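# Shelve the desk flask in the incubator, then close it

## Task

Take the flask off the desk and set it in the single free spot on an incubator shelf. It must lie flat on the shelf surface, with the same face upward as it had on the desk, and nothing of it may stick out beyond the shelf's front edge. Afterwards the incubator has to be fully closed: the glass door shut completely, its latch rotated to horizontal, and the outer door shut completely. The other flasks may be pushed a little to make space, but every one must finish within about a finger's width of its starting spot, lying flat on a shelf, not on top of another flask, and with the same face up. Any of these failing fails the task. The task also fails if any flask touches the floor, if either incubator door is slammed open or closed, or if the robot falls over or is left tilted.

## Robot and tools

ROBOT. TidyBot++: a mobile base 0.54 m long, 0.50 m wide and 0.38 m tall on four driven casters, carrying a single seven-joint arm with a two-finger gripper. The shoulder sits 0.12 m ahead of the base centre, 0.68 m up. Cameras: base_camera (on the base) and wrist_camera (looks along the hand). Arm segments: upper arm 0.42 m, forearm 0.31 m, wrist to hand point 0.31 m. The arm starts folded, hand down, reaching up to 0.08 m past the base front. A downward-pointing hand reaches at most about 0.94 m high, and only near the base.

FRAMES. Base frame: origin on the floor below the base centre, x forward, y left, z up, metres. hand_pose is reported in it: the point between the finger pads; the hand's own z axis runs out along the fingers and the fingers close along its y axis. Odometry frame = the base frame as it was when the scene began. base_odometry counts wheel rotation only (slip looks like travel); heading in rad, left positive, -3.142 to 3.142. base_tilt is in degrees, forward and right positive.

move. Arguments: base, joints, target, speeds, cameras, blocking. Motions in one call start together.
- base: an object of relative offsets from where the base currently is, along its axes at command start. translate_m: metres, forward positive, -2 to 2. strafe_m: metres, left positive, -2 to 2. rotate_rad: radians, counter-clockwise seen from above positive, -6.3 to 6.3.
- joints: absolute angles in radians, keyed by name. joint_2_rad -2.249 to 2.249 (0 = upper arm vertical), joint_4_rad -2.579 to 2.579 (0 = straight elbow), joint_6_rad -2.099 to 2.099 (0 = hand in line); joint_1, 3, 5, 7 take any angle but go the short way round, so turn big amounts in steps under half a turn. joint_1_rad positive is clockwise from above (opposite to heading). gripper_pos: 0 fully open to 1 fully closed; finger gap roughly 85 x (1 - gripper_pos) mm.
- target: one list of seven numbers [x, y, z, qw, qx, qy, qz], an absolute hand pose in the base frame, metres plus unit quaternion, same as hand_pose. With target, joints may contain only gripper_pos.
- speeds: caps for this action only: translate_m and strafe_m 0.05 to 0.5 m/s, rotate_rad 0.1 to 1.57 rad/s. If translate and strafe are combined, give the speed under only one of them.
- cameras: list of base_camera, wrist_camera or all; [] for none. blocking: true/omitted waits until everything is at rest; false returns after about 0.5 s while motion continues. A call with no action just reports state and images. Unknown keys make a call invalid; out-of-range values get it refused, and then later move/wait/finished_scene calls in the same reply are skipped.

wait: seconds 0 to 10, plus cameras; returns early when running moves settle. stop: brakes all your motions (cameras optional). zoom_image: camera plus region [x0, y0, x1, y1] in image pixels from the top-left, at most 504 x 504. finished_scene: scene = current scene number; irreversible, and the goal must hold with the robot idle.

RESULTS. pictures lists image order. move reads done or the worst status. base_status, joint_status, hand_status: done, moving, off_target (resting away from target, maybe still pushing), stopped, contact_stop or time_out (uncommanded stops; later calls in the reply are skipped), not_followed (targets withheld by a check). "pose unreachable" and "joint command not followed" with "cause:" mean the arm was held back; the robot may keep trying. hand_status done means within 10 mm and 2 degrees; usually you get off_target within ~3 cm. hand_target is where the joint targets would put the hand. motor_effort is percent of max torque, peak in brackets. on_its_own lists uncommanded behaviour, earlier move shows a non-blocking move's progress. Also watch Motor temperatures, MOTOR HOT (60 °C), OVER-TEMPERATURE FAULT (75 °C, arm sinks, limit_stop_at_motor_heat), ARM HIT, and torque_fault (arm freezes 10 s).

TIPS. To fix position, add (wanted - hand_pose) to your last target's x, y, z. To hold still after a target, resend hand_target, not hand_pose. Loads make the arm sag; never command a loaded joint to its current reading. When a held flask lands, hand_pose stops descending while commands keep going lower. Closed fingertips reach about 20 mm beyond the hand point. Low forward poses close to the base may miss or hit the base. Thinking time lets the simulation run.

AVOID. Dropping or flinging the flask, flasks on the floor, slamming doors (move doors slowly), driving or turning while the arm is caught on something high (tipping), reaching far out from folded over nearby furniture, hard pushes that can trigger torque faults, squeezing an object still resting on something, and overheating the motors by holding loads or stretched poses for long.

Each tool is called after ">>>" by a JSON object that holds its "op" and its "data".

## Session

>>> {"op": "move", "data": {}}

Scene clock: 0.00 s.
Motor temperatures (°C): [32 21 24 32 35 36 39]
base_odometry: x=+0.000 y=+0.000 heading=+0.000
base_tilt: forward=+0.1 right=-0.3
base_status: not commanded
joint_positions: joint_1_rad=+0.042 joint_2_rad=-0.342 joint_3_rad=+3.141 joint_4_rad=-2.506 joint_5_rad=-0.027 joint_6_rad=-0.916 joint_7_rad=+1.559 gripper_pos=+0.000
joint_status: not commanded
motor_effort: joint_1_rad=+0 joint_2_rad=-1 joint_3_rad=+0 joint_4_rad=+15 joint_5_rad=+1 joint_6_rad=+1 joint_7_rad=+1
hand_pose: x=+0.2581 y=+0.0022 z=+0.5919 quat_wxyz=(-0.010, +0.999, -0.034, +0.031) (m; base frame)
hand_target: x=+0.2583 y=+0.0022 z=+0.5920 quat_wxyz=(-0.010, +0.999, -0.034, +0.031) (m; base frame)
hand_status: not commanded
pictures: base_camera, wrist_camera

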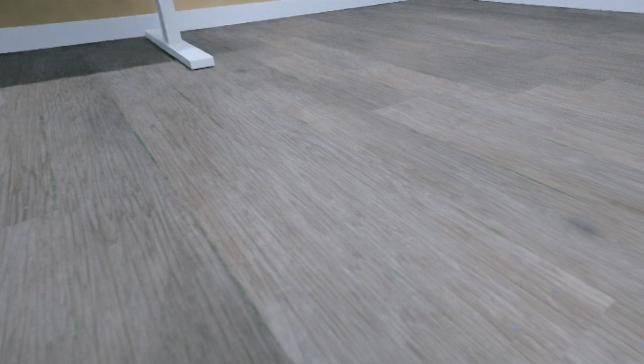

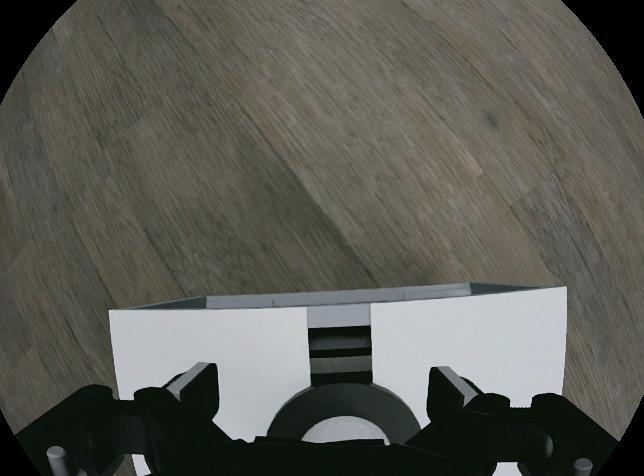

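>>> {"op": "move", "data": {"joints": {"joint_6_rad": 0.35}}}

>>> {"op": "move", "data": {"base": {"rotate_rad": 1.0}}}

>>> {"op": "move", "data": {"base": {"rotate_rad": 1.0}}}

>>> {"op": "move", "data": {"base": {"rotate_rad": 1.2}}}

>>> {"op": "move", "data": {"base": {"rotate_rad": 1.2}}}

>>> {"op": "move", "data": {"base": {"rotate_rad": 1.0}}}

Scene clock: 11.80 s.
Motor temperatures (°C): [32 21 24 32 35 36 39]
move: done
base_odometry: x=+0.000 y=+0.000 heading=+0.000
base_tilt: forward=+0.0 right=-0.3
base_status: not commanded
joint_positions: joint_1_rad=+0.042 joint_2_rad=-0.342 joint_3_rad=+3.141 joint_4_rad=-2.506 joint_5_rad=-0.027 joint_6_rad=+0.301 joint_7_rad=+1.559 gripper_pos=+0.000
joint_status: all done
motor_effort: joint_1_rad=+0(1) joint_2_rad=-7(7) joint_3_rad=-1(1) joint_4_rad=+19(19) joint_5_rad=+0(1) joint_6_rad=+9(9) joint_7_rad=+0(1)
hand_pose: x=+0.5363 y=-0.0181 z=+0.8130 quat_wxyz=(+0.004, +0.802, -0.034, +0.597) (m; base frame)
hand_target: x=+0.5404 y=-0.0187 z=+0.8279 quat_wxyz=(+0.005, +0.787, -0.033, +0.616) (m; base frame)
hand_status: not commanded
pictures: base_camera, wrist_camera

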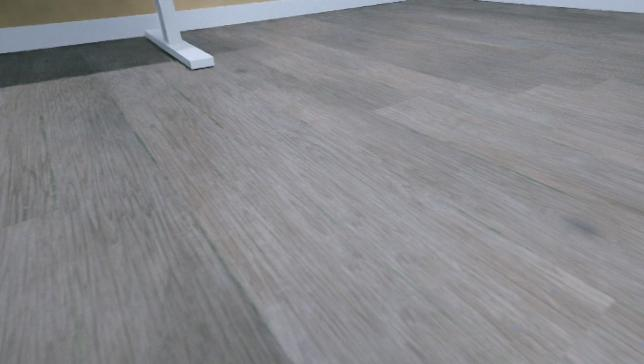

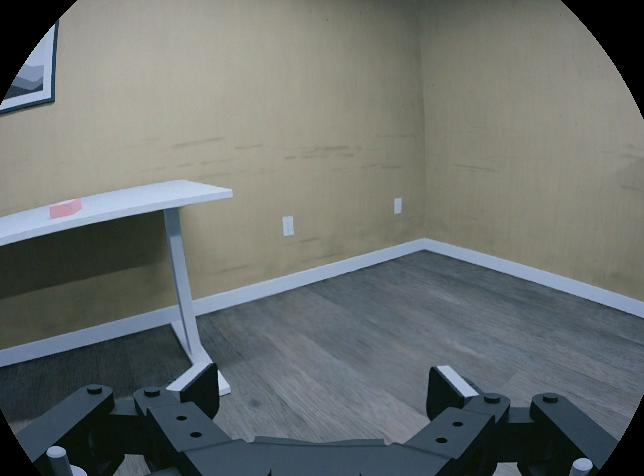

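Scene clock: 13.73 s.
Motor temperatures (°C): [32 21 24 32 35 36 39]
move: done
base_odometry: x=+0.000 y=+0.000 heading=+1.000
base_tilt: forward=+0.0 right=-0.3
base_status: done
joint_positions: joint_1_rad=+0.042 joint_2_rad=-0.342 joint_3_rad=+3.141 joint_4_rad=-2.506 joint_5_rad=-0.027 joint_6_rad=+0.301 joint_7_rad=+1.559 gripper_pos=+0.000
joint_status: not commanded
motor_effort: joint_1_rad=-1(2) joint_2_rad=-6(7) joint_3_rad=+0(2) joint_4_rad=+19(20) joint_5_rad=+0(1) joint_6_rad=+9(9) joint_7_rad=+1(1)
hand_pose: x=+0.5363 y=-0.0181 z=+0.8131 quat_wxyz=(+0.004, +0.802, -0.034, +0.597) (m; base frame)
hand_target: x=+0.5404 y=-0.0187 z=+0.8279 quat_wxyz=(+0.005, +0.787, -0.033, +0.616) (m; base frame)
hand_status: not commanded
pictures: base_camera, wrist_camera

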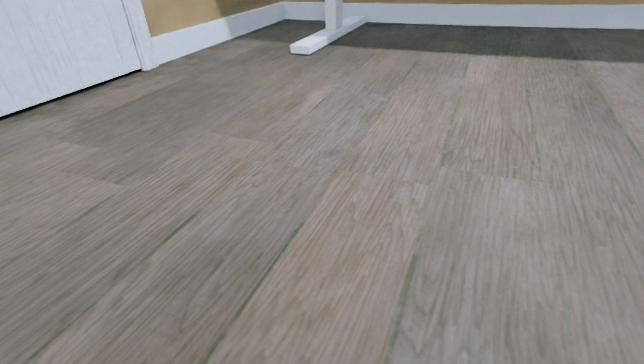

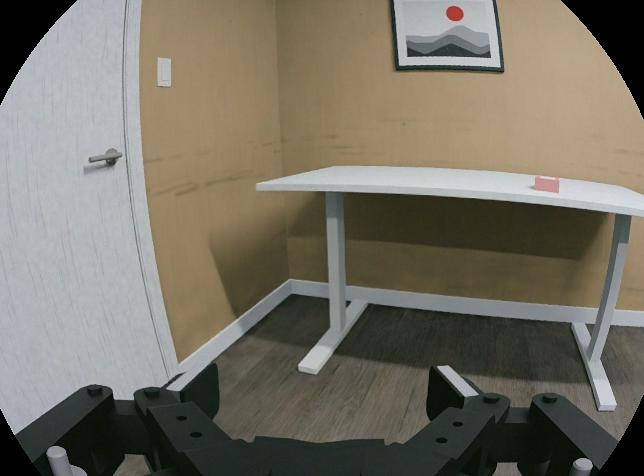

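Scene clock: 15.63 s.
Motor temperatures (°C): [32 21 24 32 35 36 39]
move: done
base_odometry: x=+0.000 y=+0.000 heading=+2.000
base_tilt: forward=+0.0 right=-0.3
base_status: done
joint_positions: joint_1_rad=+0.041 joint_2_rad=-0.342 joint_3_rad=+3.141 joint_4_rad=-2.506 joint_5_rad=-0.027 joint_6_rad=+0.301 joint_7_rad=+1.559 gripper_pos=+0.000
joint_status: not commanded
motor_effort: joint_1_rad=-1(2) joint_2_rad=-6(7) joint_3_rad=+0(2) joint_4_rad=+19(20) joint_5_rad=+1(1) joint_6_rad=+9(9) joint_7_rad=+0(1)
hand_pose: x=+0.5363 y=-0.0180 z=+0.8132 quat_wxyz=(+0.004, +0.802, -0.033, +0.597) (m; base frame)
hand_target: x=+0.5404 y=-0.0187 z=+0.8279 quat_wxyz=(+0.005, +0.787, -0.033, +0.616) (m; base frame)
hand_status: not commanded
pictures: base_camera, wrist_camera

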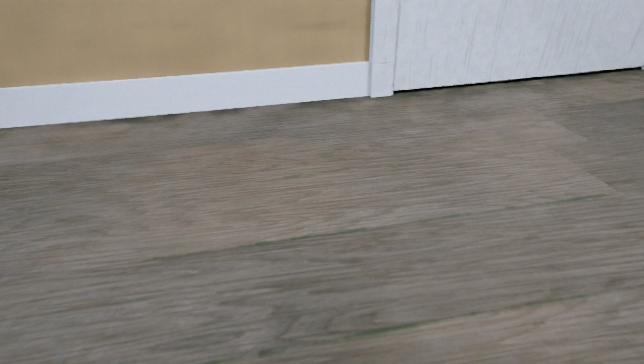

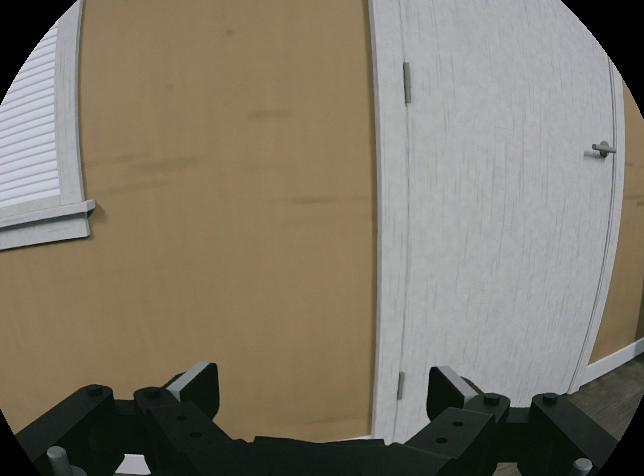

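Scene clock: 17.67 s.
Motor temperatures (°C): [32 21 24 32 35 36 39]
move: done
base_odometry: x=+0.000 y=+0.000 heading=-3.084
base_tilt: forward=+0.0 right=-0.3
base_status: done
joint_positions: joint_1_rad=+0.041 joint_2_rad=-0.342 joint_3_rad=+3.140 joint_4_rad=-2.506 joint_5_rad=-0.027 joint_6_rad=+0.302 joint_7_rad=+1.559 gripper_pos=+0.000
joint_status: not commanded
motor_effort: joint_1_rad=+0(2) joint_2_rad=-6(7) joint_3_rad=-1(2) joint_4_rad=+19(20) joint_5_rad=+0(1) joint_6_rad=+9(9) joint_7_rad=+1(1)
hand_pose: x=+0.5363 y=-0.0179 z=+0.8132 quat_wxyz=(+0.004, +0.802, -0.033, +0.597) (m; base frame)
hand_target: x=+0.5404 y=-0.0187 z=+0.8279 quat_wxyz=(+0.005, +0.787, -0.033, +0.616) (m; base frame)
hand_status: not commanded
pictures: base_camera, wrist_camera

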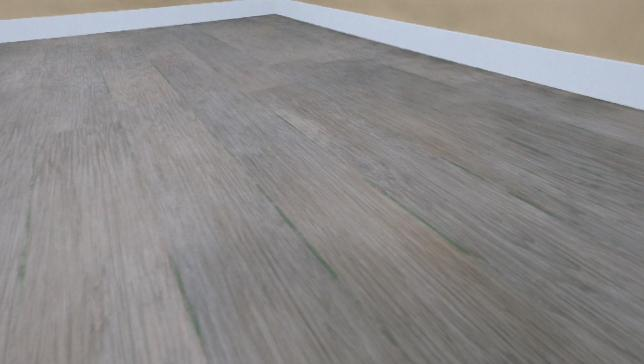

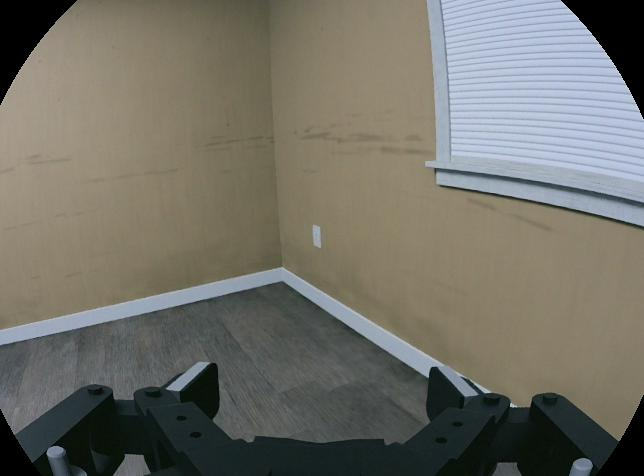

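Scene clock: 19.70 s.
Motor temperatures (°C): [32 21 24 32 35 36 39]
move: done
base_odometry: x=+0.000 y=+0.000 heading=-1.884
base_tilt: forward=+0.0 right=-0.3
base_status: done
joint_positions: joint_1_rad=+0.041 joint_2_rad=-0.342 joint_3_rad=+3.140 joint_4_rad=-2.506 joint_5_rad=-0.027 joint_6_rad=+0.302 joint_7_rad=+1.559 gripper_pos=+0.000
joint_status: not commanded
motor_effort: joint_1_rad=-1(2) joint_2_rad=-6(7) joint_3_rad=-1(2) joint_4_rad=+19(20) joint_5_rad=+0(1) joint_6_rad=+9(9) joint_7_rad=+1(1)
hand_pose: x=+0.5363 y=-0.0179 z=+0.8132 quat_wxyz=(+0.004, +0.801, -0.033, +0.597) (m; base frame)
hand_target: x=+0.5404 y=-0.0187 z=+0.8279 quat_wxyz=(+0.005, +0.787, -0.033, +0.616) (m; base frame)
hand_status: not commanded
pictures: base_camera, wrist_camera

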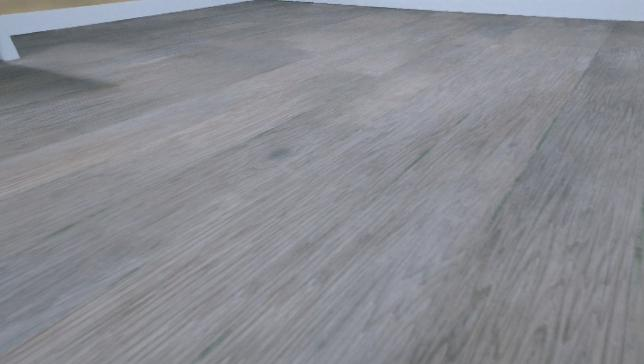

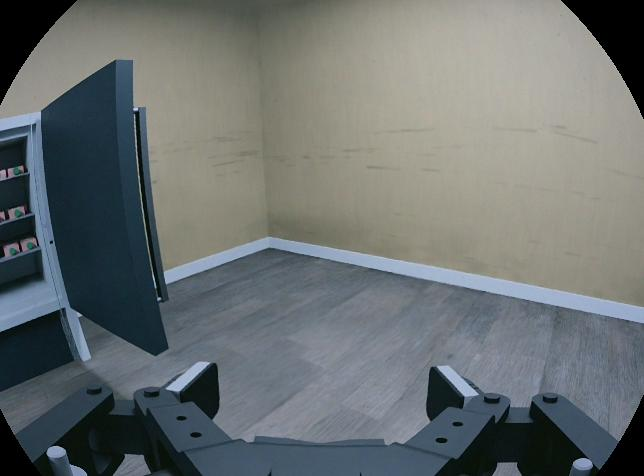

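Scene clock: 21.60 s.
Motor temperatures (°C): [32 21 24 32 35 36 39]
move: done
base_odometry: x=+0.000 y=+0.000 heading=-0.884
base_tilt: forward=+0.1 right=-0.3
base_status: done
joint_positions: joint_1_rad=+0.041 joint_2_rad=-0.342 joint_3_rad=+3.140 joint_4_rad=-2.506 joint_5_rad=-0.027 joint_6_rad=+0.302 joint_7_rad=+1.559 gripper_pos=+0.000
joint_status: not commanded
motor_effort: joint_1_rad=-1(2) joint_2_rad=-6(7) joint_3_rad=+0(2) joint_4_rad=+19(20) joint_5_rad=+0(1) joint_6_rad=+9(9) joint_7_rad=+0(1)
hand_pose: x=+0.5363 y=-0.0178 z=+0.8133 quat_wxyz=(+0.004, +0.801, -0.033, +0.597) (m; base frame)
hand_target: x=+0.5404 y=-0.0187 z=+0.8279 quat_wxyz=(+0.005, +0.787, -0.033, +0.616) (m; base frame)
hand_status: not commanded
pictures: base_camera, wrist_camera

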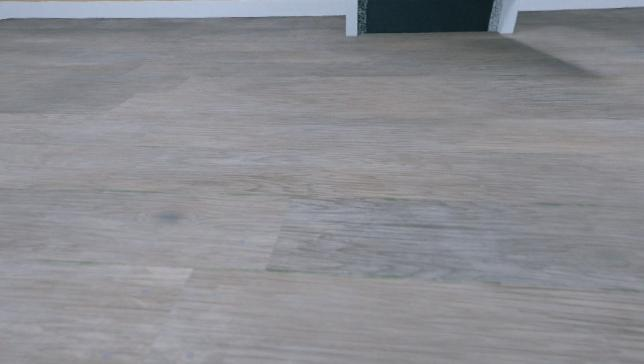

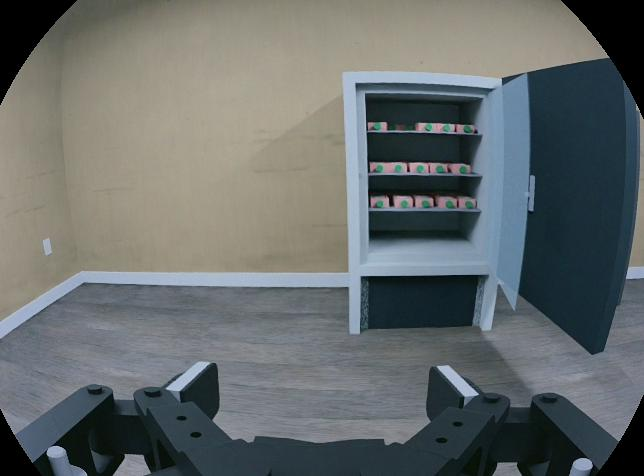

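>>> {"op": "zoom_image", "data": {"camera": "wrist_camera", "region": [330, 60, 644, 360]}}

>>> {"op": "zoom_image", "data": {"camera": "wrist_camera", "region": [355, 110, 495, 220]}}

Scaled by 1.605.

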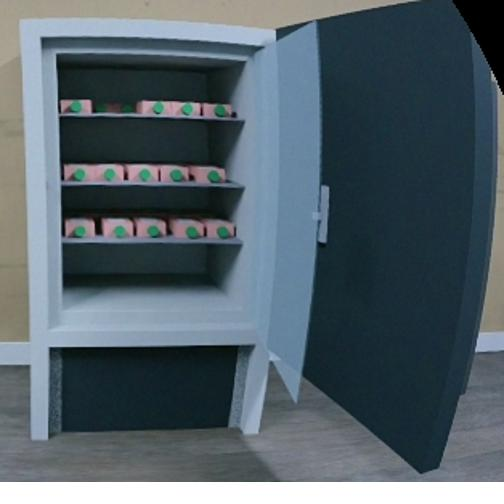

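Scaled by 3.600.

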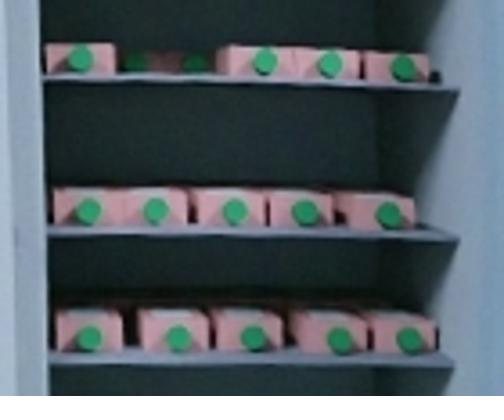

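>>> {"op": "move", "data": {"base": {"rotate_rad": 1.57}}}

>>> {"op": "move", "data": {"base": {"translate_m": 0.6, "strafe_m": -0.28}}}

>>> {"op": "zoom_image", "data": {"camera": "wrist_camera", "region": [220, 120, 420, 270]}}

Scene clock: 54.47 s.
Motor temperatures (°C): [32 21 24 32 35 36 39]
move: done
base_odometry: x=+0.000 y=+0.000 heading=+0.685
base_tilt: forward=+0.0 right=-0.3
base_status: done
joint_positions: joint_1_rad=+0.041 joint_2_rad=-0.342 joint_3_rad=+3.140 joint_4_rad=-2.506 joint_5_rad=-0.027 joint_6_rad=+0.302 joint_7_rad=+1.559 gripper_pos=+0.000
joint_status: not commanded
motor_effort: joint_1_rad=-1(2) joint_2_rad=-6(7) joint_3_rad=+0(2) joint_4_rad=+19(20) joint_5_rad=+0(1) joint_6_rad=+8(9) joint_7_rad=+0(1)
hand_pose: x=+0.5364 y=-0.0178 z=+0.8133 quat_wxyz=(+0.004, +0.801, -0.033, +0.597) (m; base frame)
hand_target: x=+0.5404 y=-0.0187 z=+0.8279 quat_wxyz=(+0.005, +0.787, -0.033, +0.616) (m; base frame)
hand_status: not commanded
pictures: base_camera, wrist_camera

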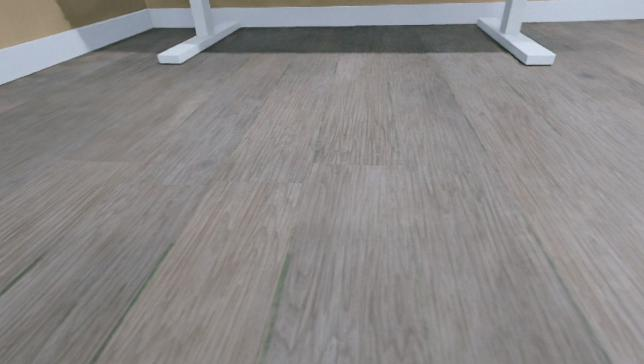

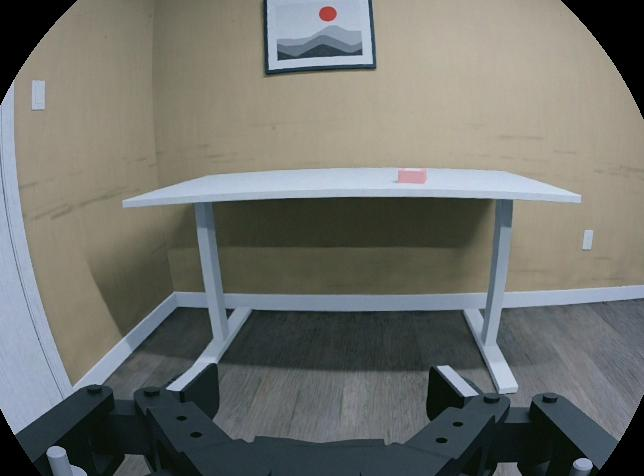

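Scene clock: 57.10 s.
Motor temperatures (°C): [32 21 24 32 35 36 39]
move: done
base_odometry: x=+0.642 y=+0.163 heading=+0.686
base_tilt: forward=+0.0 right=-0.3
base_status: done
joint_positions: joint_1_rad=+0.041 joint_2_rad=-0.342 joint_3_rad=+3.140 joint_4_rad=-2.506 joint_5_rad=-0.027 joint_6_rad=+0.304 joint_7_rad=+1.559 gripper_pos=+0.000
joint_status: not commanded
motor_effort: joint_1_rad=+0(1) joint_2_rad=-6(8) joint_3_rad=-1(1) joint_4_rad=+19(20) joint_5_rad=+0(1) joint_6_rad=+9(9) joint_7_rad=+0(1)
hand_pose: x=+0.5366 y=-0.0178 z=+0.8136 quat_wxyz=(+0.004, +0.801, -0.033, +0.598) (m; base frame)
hand_target: x=+0.5404 y=-0.0187 z=+0.8279 quat_wxyz=(+0.005, +0.787, -0.033, +0.616) (m; base frame)
hand_status: not commanded
pictures: base_camera, wrist_camera

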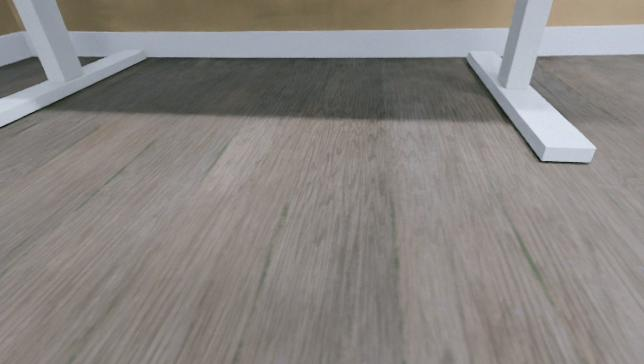

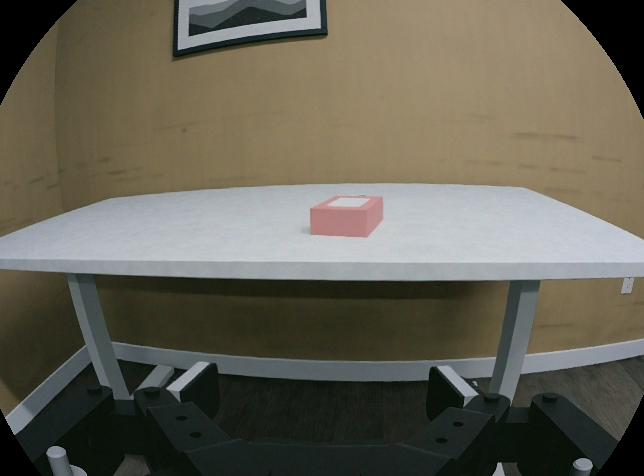

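Scaled by 2.520.

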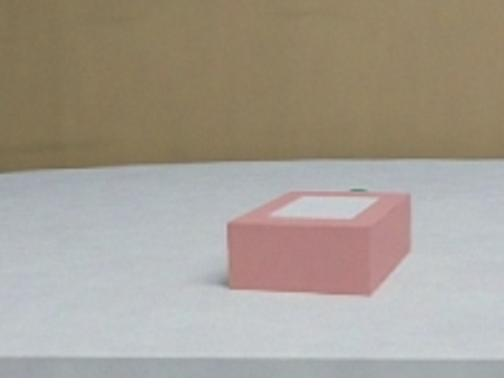

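>>> {"op": "move", "data": {"target": [0.42, 0.0, 0.93, 0, 1, 0, 0]}}

>>> {"op": "move", "data": {"base": {"translate_m": 0.35}, "speeds": {"translate_m": 0.25}}}

Scene clock: 99.60 s.
Motor temperatures (°C): [32 21 24 32 35 36 39]
move: off_target
base_odometry: x=+0.642 y=+0.163 heading=+0.686
base_tilt: forward=+0.0 right=-0.3
base_status: not commanded
joint_positions: joint_1_rad=-0.007 joint_2_rad=+0.031 joint_3_rad=+3.152 joint_4_rad=-1.085 joint_5_rad=-0.027 joint_6_rad=-1.975 joint_7_rad=+1.559 gripper_pos=+0.000
joint_status: not commanded
motor_effort: joint_1_rad=+0(1) joint_2_rad=-16(17) joint_3_rad=+0(2) joint_4_rad=+16(21) joint_5_rad=+0(1) joint_6_rad=+1(9) joint_7_rad=+0(1)
hand_pose: x=+0.4303 y=+0.0081 z=+0.9295 quat_wxyz=(-0.012, +1.000, -0.002, +0.025) (m; base frame)
hand_target: x=+0.4200 y=+0.0000 z=+0.9300 quat_wxyz=(+0.000, +1.000, +0.000, +0.000) (m; base frame)
hand_status: off_target (0.013 m and 3.2 deg from the pose sent, 0.166 m and 73.5 deg at the start)
pictures: base_camera, wrist_camera

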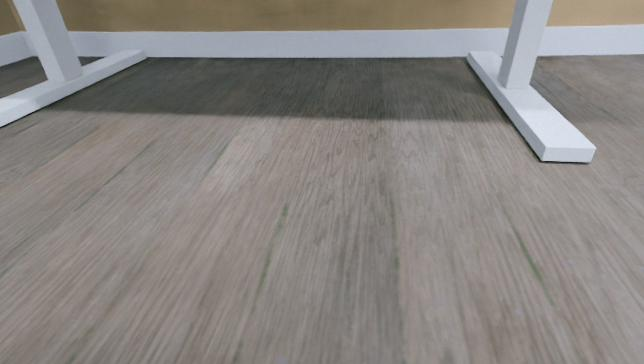

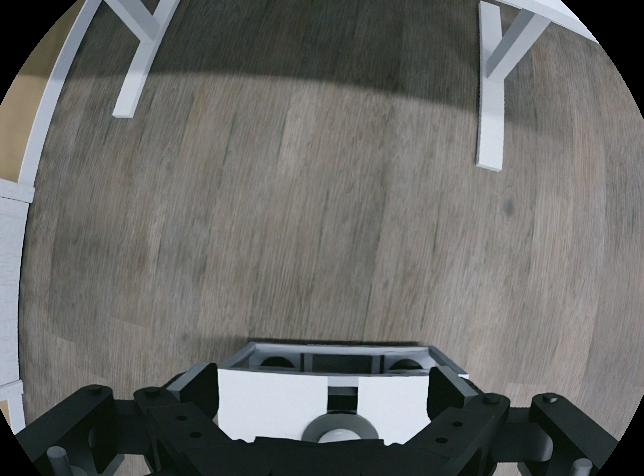

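Scene clock: 101.77 s.
Motor temperatures (°C): [32 21 24 32 35 36 39]
move: done
base_odometry: x=+0.913 y=+0.385 heading=+0.686
base_tilt: forward=+0.1 right=-0.3
base_status: done
joint_positions: joint_1_rad=-0.008 joint_2_rad=+0.051 joint_3_rad=+3.153 joint_4_rad=-1.084 joint_5_rad=-0.027 joint_6_rad=-1.983 joint_7_rad=+1.559 gripper_pos=+0.000
joint_status: not commanded
motor_effort: joint_1_rad=+1(1) joint_2_rad=-17(21) joint_3_rad=-1(2) joint_4_rad=+16(16) joint_5_rad=+0(0) joint_6_rad=+0(2) joint_7_rad=+0(1)
hand_pose: x=+0.4329 y=+0.0081 z=+0.9236 quat_wxyz=(-0.012, +1.000, -0.002, +0.012) (m; base frame)
hand_target: x=+0.4200 y=+0.0000 z=+0.9300 quat_wxyz=(+0.000, +1.000, +0.000, +0.000) (m; base frame)
hand_status: not commanded
pictures: base_camera, wrist_camera

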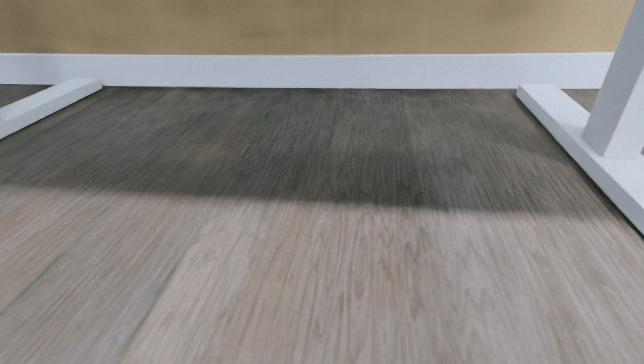

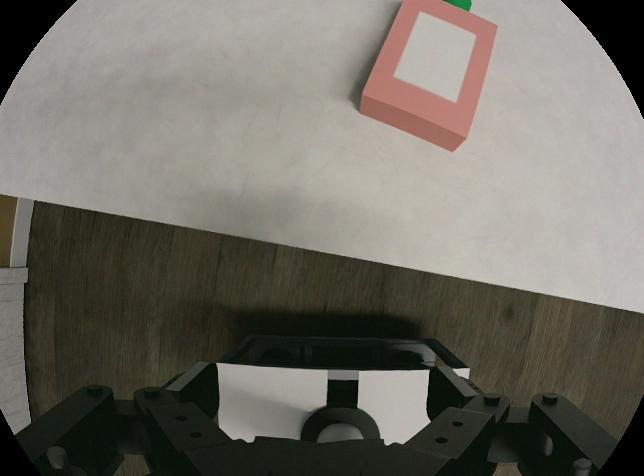

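>>> {"op": "move", "data": {"base": {"rotate_rad": -0.18}}}

>>> {"op": "move", "data": {"base": {"translate_m": 0.16}, "speeds": {"translate_m": 0.25}}}

Scene clock: 113.10 s.
Motor temperatures (°C): [32 21 24 32 35 36 39]
move: done
base_odometry: x=+0.913 y=+0.385 heading=+0.506
base_tilt: forward=+0.0 right=-0.3
base_status: done
joint_positions: joint_1_rad=-0.015 joint_2_rad=+0.051 joint_3_rad=+3.163 joint_4_rad=-1.084 joint_5_rad=-0.027 joint_6_rad=-1.983 joint_7_rad=+1.559 gripper_pos=+0.000
joint_status: not commanded
motor_effort: joint_1_rad=+0(2) joint_2_rad=-17(18) joint_3_rad=-1(2) joint_4_rad=+16(16) joint_5_rad=+0(1) joint_6_rad=+0(1) joint_7_rad=+0(1)
hand_pose: x=+0.4331 y=+0.0073 z=+0.9236 quat_wxyz=(-0.012, +1.000, -0.003, +0.012) (m; base frame)
hand_target: x=+0.4200 y=+0.0000 z=+0.9300 quat_wxyz=(+0.000, +1.000, +0.000, +0.000) (m; base frame)
hand_status: not commanded
pictures: base_camera, wrist_camera

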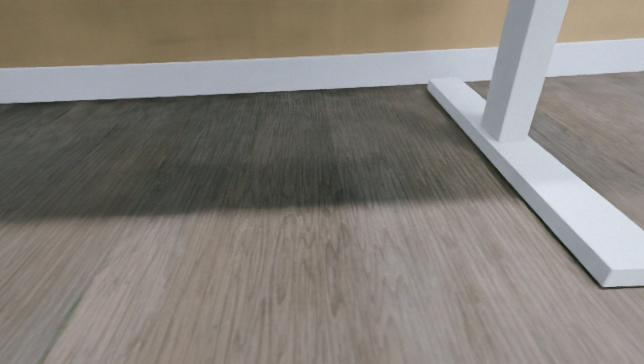

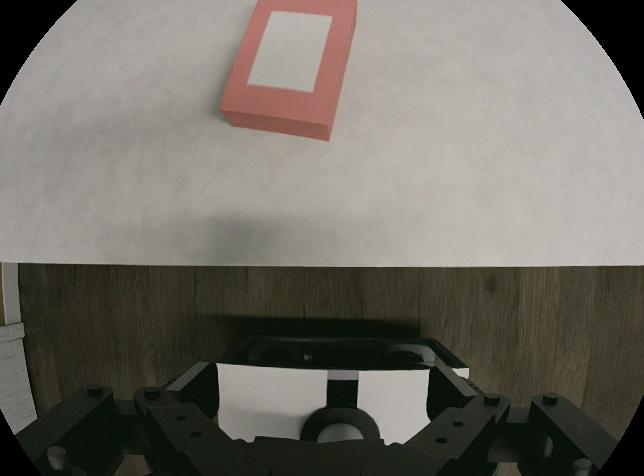

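Scene clock: 114.53 s.
Motor temperatures (°C): [32 21 24 32 35 36 39]
move: done
base_odometry: x=+1.053 y=+0.462 heading=+0.505
base_tilt: forward=+0.1 right=-0.3
base_status: done
joint_positions: joint_1_rad=-0.015 joint_2_rad=+0.052 joint_3_rad=+3.163 joint_4_rad=-1.084 joint_5_rad=-0.027 joint_6_rad=-1.984 joint_7_rad=+1.559 gripper_pos=+0.000
joint_status: not commanded
motor_effort: joint_1_rad=+0(1) joint_2_rad=-17(20) joint_3_rad=+0(1) joint_4_rad=+15(16) joint_5_rad=+0(1) joint_6_rad=+1(1) joint_7_rad=+0(1)
hand_pose: x=+0.4329 y=+0.0073 z=+0.9235 quat_wxyz=(-0.012, +1.000, -0.003, +0.011) (m; base frame)
hand_target: x=+0.4200 y=+0.0000 z=+0.9300 quat_wxyz=(+0.000, +1.000, +0.000, +0.000) (m; base frame)
hand_status: not commanded
pictures: base_camera, wrist_camera

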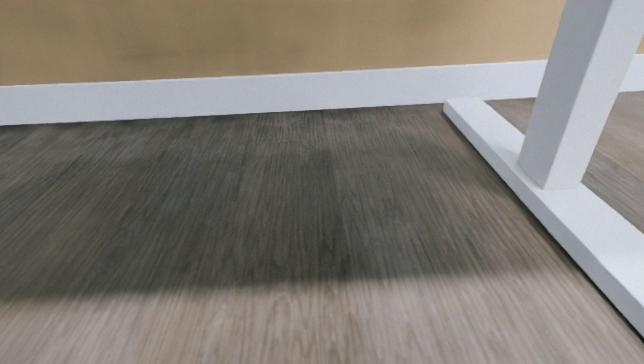

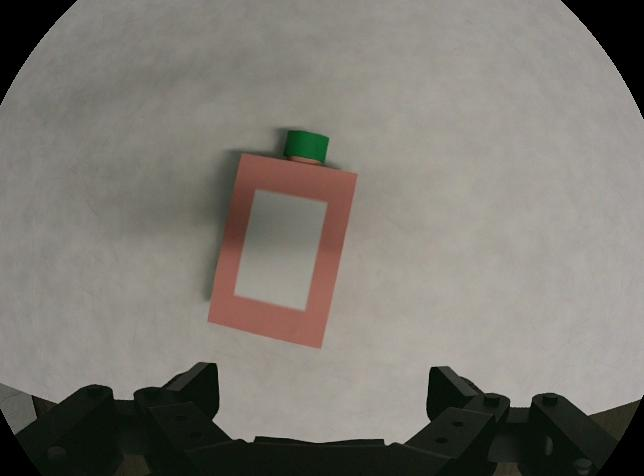

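>>> {"op": "move", "data": {"target": [0.575, 0.015, 0.87, 0, 0.9955, -0.0949, 0]}}

Scene clock: 174.37 s.
Motor temperatures (°C): [32 21 24 32 35 35 39]
move: off_target
base_odometry: x=+1.053 y=+0.462 heading=+0.505
base_tilt: forward=+0.0 right=-0.3
base_status: not commanded
joint_positions: joint_1_rad=-0.047 joint_2_rad=+0.405 joint_3_rad=+3.188 joint_4_rad=-0.834 joint_5_rad=-0.027 joint_6_rad=-1.975 joint_7_rad=+1.447 gripper_pos=+0.000
joint_status: not commanded
motor_effort: joint_1_rad=-1(1) joint_2_rad=-30(33) joint_3_rad=-1(2) joint_4_rad=+16(16) joint_5_rad=+0(1) joint_6_rad=+0(1) joint_7_rad=+0(1)
hand_pose: x=+0.5598 y=+0.0145 z=+0.8605 quat_wxyz=(-0.001, +0.998, -0.055, -0.036) (m; base frame)
hand_target: x=+0.5750 y=+0.0150 z=+0.8700 quat_wxyz=(+0.000, +0.995, -0.095, +0.000) (m; base frame)
hand_status: off_target (0.018 m and 6.2 deg from the pose sent, 0.152 m and 10.7 deg at the start)
pictures: base_camera, wrist_camera

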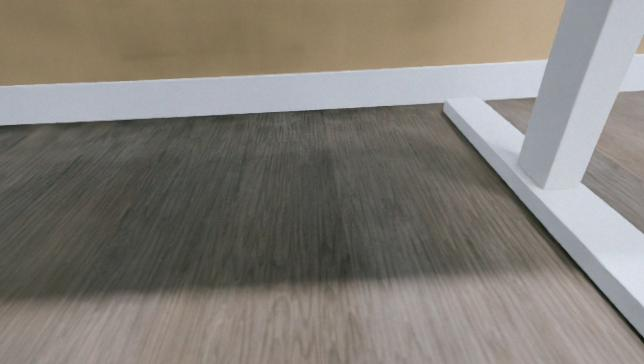

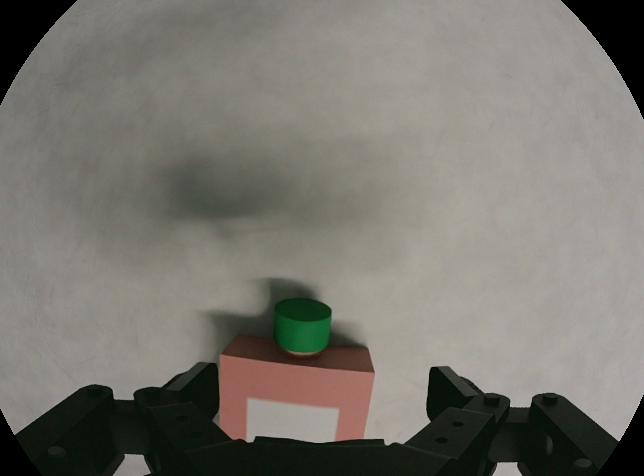

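>>> {"op": "zoom_image", "data": {"camera": "wrist_camera", "region": [180, 260, 460, 476]}}

Scaled by 1.800.

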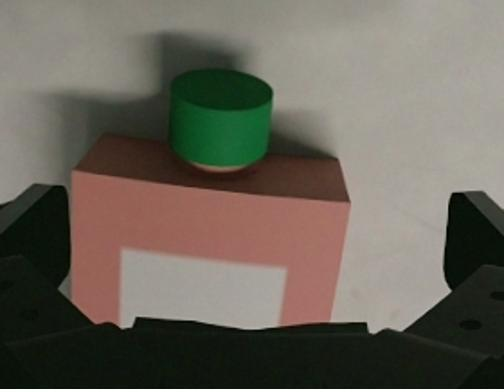

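>>> {"op": "move", "data": {"target": [0.593, 0.023, 0.825, 0, 0.9902, -0.135, 0.036]}}

Scene clock: 197.87 s.
Motor temperatures (°C): [32 21 24 32 35 35 39]
move: off_target
base_odometry: x=+1.053 y=+0.462 heading=+0.505
base_tilt: forward=+0.0 right=-0.3
base_status: not commanded
joint_positions: joint_1_rad=-0.083 joint_2_rad=+0.372 joint_3_rad=+3.193 joint_4_rad=-1.027 joint_5_rad=-0.027 joint_6_rad=-1.740 joint_7_rad=+1.345 gripper_pos=+0.000
joint_status: not commanded
motor_effort: joint_1_rad=-1(1) joint_2_rad=-30(31) joint_3_rad=+0(2) joint_4_rad=+16(17) joint_5_rad=+0(1) joint_6_rad=+0(1) joint_7_rad=+1(1)
hand_pose: x=+0.5824 y=+0.0281 z=+0.8161 quat_wxyz=(-0.004, +0.996, -0.093, +0.001) (m; base frame)
hand_target: x=+0.5930 y=+0.0230 z=+0.8250 quat_wxyz=(+0.000, +0.990, -0.135, +0.036) (m; base frame)
hand_status: off_target (0.015 m and 6.3 deg from the pose sent, 0.049 m and 12.4 deg at the start)
pictures: base_camera, wrist_camera

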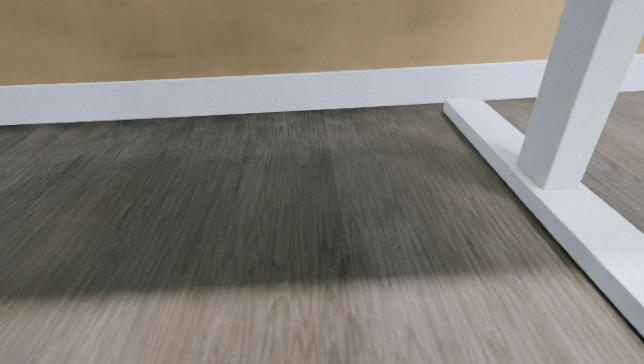

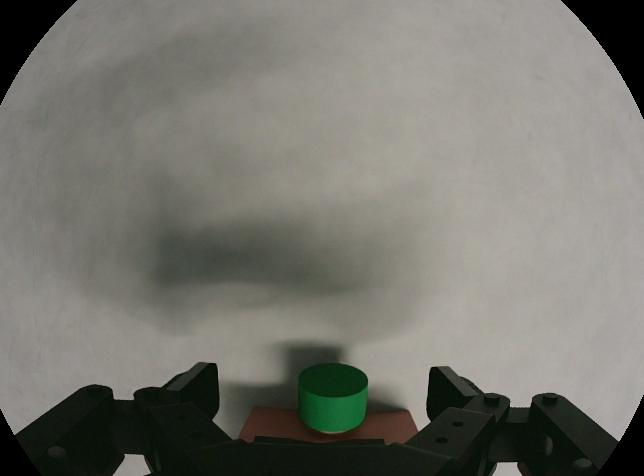

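>>> {"op": "move", "data": {"target": [0.5705, 0.022, 0.795, 0, 0.9902, -0.135, 0.036]}}

>>> {"op": "zoom_image", "data": {"camera": "wrist_camera", "region": [180, 260, 460, 476]}}

Scene clock: 218.57 s.
Motor temperatures (°C): [32 21 24 32 35 35 39]
move: off_target
base_odometry: x=+1.053 y=+0.462 heading=+0.505
base_tilt: forward=+0.0 right=-0.3
base_status: not commanded
joint_positions: joint_1_rad=-0.083 joint_2_rad=+0.304 joint_3_rad=+3.193 joint_4_rad=-1.218 joint_5_rad=-0.027 joint_6_rad=-1.616 joint_7_rad=+1.338 gripper_pos=+0.000
joint_status: not commanded
motor_effort: joint_1_rad=-1(1) joint_2_rad=-28(30) joint_3_rad=-1(2) joint_4_rad=+17(17) joint_5_rad=+0(0) joint_6_rad=+0(1) joint_7_rad=+0(1)
hand_pose: x=+0.5602 y=+0.0260 z=+0.7874 quat_wxyz=(-0.006, +0.995, -0.099, +0.002) (m; base frame)
hand_target: x=+0.5705 y=+0.0220 z=+0.7950 quat_wxyz=(+0.000, +0.990, -0.135, +0.036) (m; base frame)
hand_status: off_target (0.013 m and 5.8 deg from the pose sent, 0.025 m and 6.3 deg at the start)
pictures: base_camera, wrist_camera

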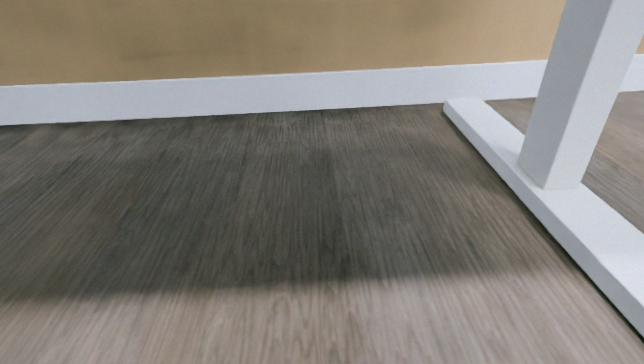

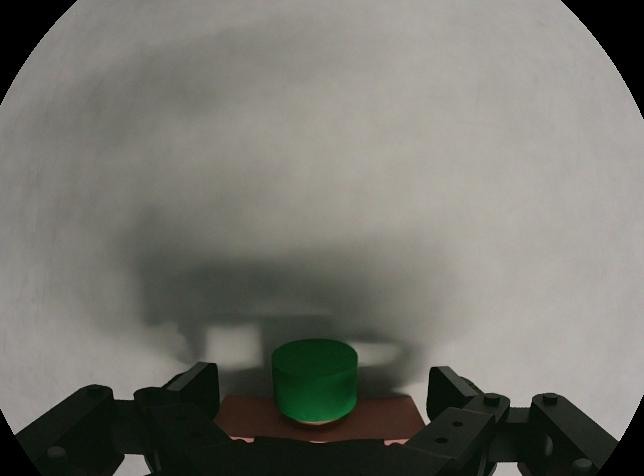

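Scaled by 1.800.

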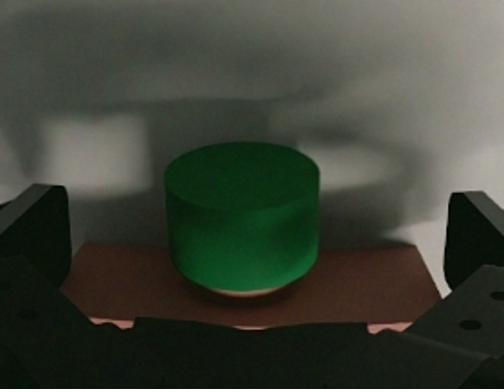

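>>> {"op": "move", "data": {"target": [0.5705, 0.024, 0.7675, 0, 0.9902, -0.135, 0.036]}}

>>> {"op": "zoom_image", "data": {"camera": "wrist_camera", "region": [180, 260, 460, 476]}}

Scene clock: 234.63 s.
Motor temperatures (°C): [32 22 24 32 35 35 39]
move: off_target
base_odometry: x=+1.053 y=+0.462 heading=+0.505
base_tilt: forward=+0.1 right=-0.3
base_status: not commanded
joint_positions: joint_1_rad=-0.084 joint_2_rad=+0.282 joint_3_rad=+3.193 joint_4_rad=-1.293 joint_5_rad=-0.027 joint_6_rad=-1.530 joint_7_rad=+1.331 gripper_pos=+0.000
joint_status: not commanded
motor_effort: joint_1_rad=+0(1) joint_2_rad=-24(28) joint_3_rad=-1(2) joint_4_rad=+15(17) joint_5_rad=+0(1) joint_6_rad=+1(2) joint_7_rad=+1(1)
hand_pose: x=+0.5616 y=+0.0264 z=+0.7735 quat_wxyz=(-0.009, +0.995, -0.102, +0.017) (m; base frame)
hand_target: x=+0.5705 y=+0.0240 z=+0.7675 quat_wxyz=(+0.000, +0.990, -0.135, +0.036) (m; base frame)
hand_status: off_target (0.011 m and 4.5 deg from the pose sent, 0.023 m and 5.8 deg at the start)
pictures: base_camera, wrist_camera

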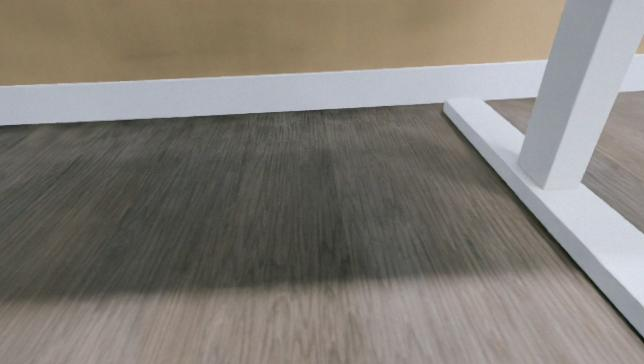

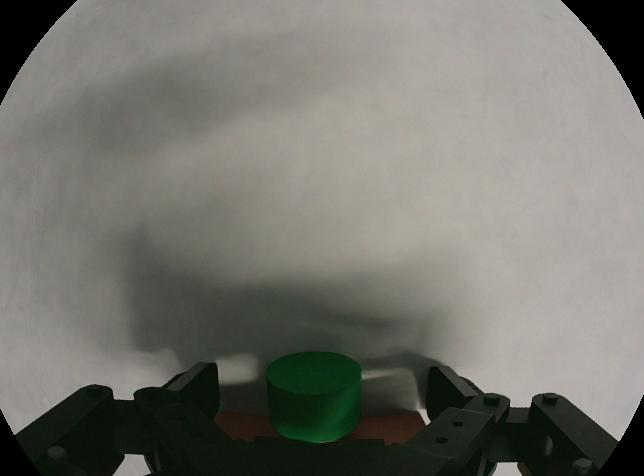

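Scaled by 1.800.

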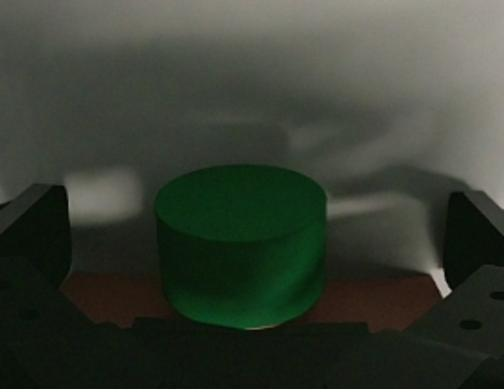

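>>> {"op": "move", "data": {"target": [0.582, 0.022, 0.785, 0, 0.9902, -0.135, 0.036]}}

>>> {"op": "move", "data": {"target": [0.582, 0.022, 0.765, 0, 0.9902, -0.135, 0.036]}}

>>> {"op": "zoom_image", "data": {"camera": "wrist_camera", "region": [180, 260, 460, 476]}}

Scene clock: 243.33 s.
Motor temperatures (°C): [32 22 24 32 35 35 39]
move: off_target
base_odometry: x=+1.053 y=+0.462 heading=+0.505
base_tilt: forward=+0.1 right=-0.3
base_status: not commanded
joint_positions: joint_1_rad=-0.084 joint_2_rad=+0.306 joint_3_rad=+3.193 joint_4_rad=-1.239 joint_5_rad=-0.027 joint_6_rad=-1.530 joint_7_rad=+1.331 gripper_pos=+0.000
joint_status: not commanded
motor_effort: joint_1_rad=-1(1) joint_2_rad=-28(29) joint_3_rad=-1(2) joint_4_rad=+17(18) joint_5_rad=+0(1) joint_6_rad=+1(2) joint_7_rad=+1(1)
hand_pose: x=+0.5805 y=+0.0274 z=+0.7804 quat_wxyz=(-0.010, +0.994, -0.102, +0.032) (m; base frame)
hand_target: x=+0.5820 y=+0.0220 z=+0.7850 quat_wxyz=(+0.000, +0.990, -0.135, +0.036) (m; base frame)
hand_status: off_target (0.007 m and 4.0 deg from the pose sent, 0.024 m and 4.5 deg at the start)
pictures: base_camera, wrist_camera

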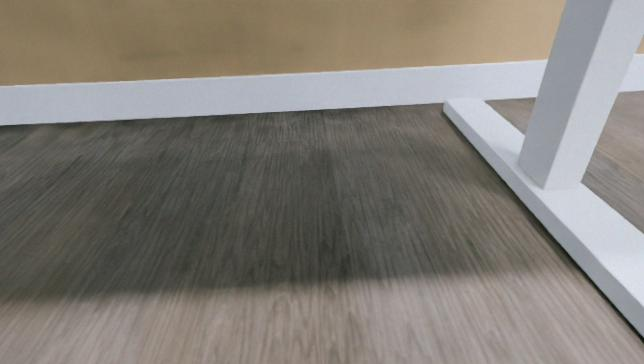

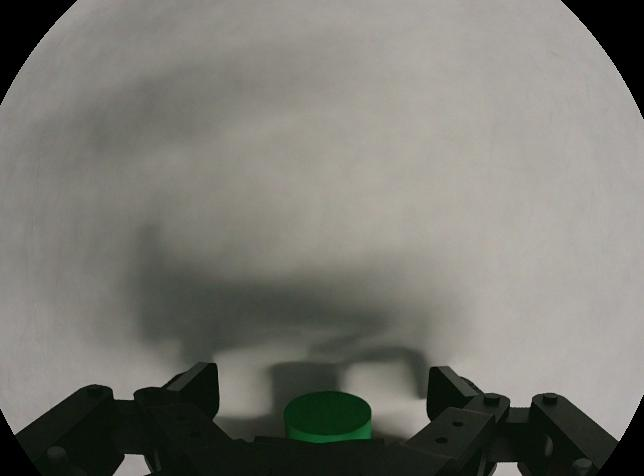

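Scene clock: 244.13 s.
Motor temperatures (°C): [32 22 24 32 35 35 39]
move: off_target
base_odometry: x=+1.053 y=+0.462 heading=+0.505
base_tilt: forward=+0.1 right=-0.3
base_status: not commanded
joint_positions: joint_1_rad=-0.084 joint_2_rad=+0.301 joint_3_rad=+3.193 joint_4_rad=-1.266 joint_5_rad=-0.027 joint_6_rad=-1.512 joint_7_rad=+1.331 gripper_pos=+0.000
joint_status: not commanded
motor_effort: joint_1_rad=+0(1) joint_2_rad=-26(28) joint_3_rad=-1(1) joint_4_rad=+15(17) joint_5_rad=+0(2) joint_6_rad=+0(1) joint_7_rad=+1(1)
hand_pose: x=+0.5773 y=+0.0271 z=+0.7741 quat_wxyz=(-0.010, +0.994, -0.102, +0.030) (m; base frame)
hand_target: x=+0.5820 y=+0.0220 z=+0.7650 quat_wxyz=(+0.000, +0.990, -0.135, +0.036) (m; base frame)
hand_status: off_target (0.011 m and 4.0 deg from the pose sent, 0.016 m and 4.0 deg at the start)
pictures: base_camera, wrist_camera

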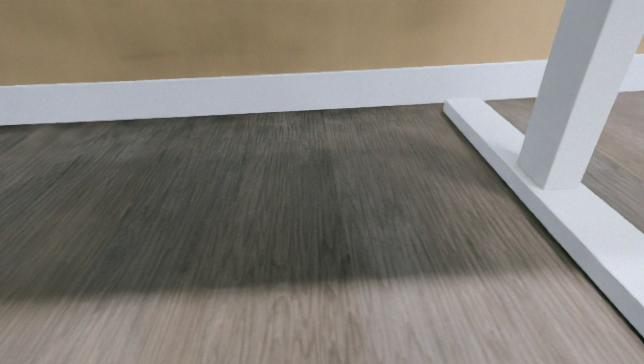

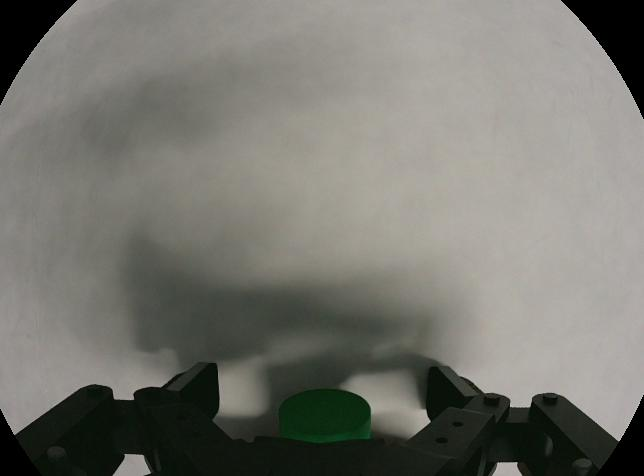

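Scaled by 1.800.

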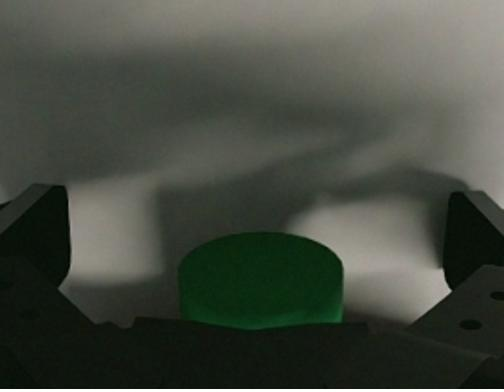

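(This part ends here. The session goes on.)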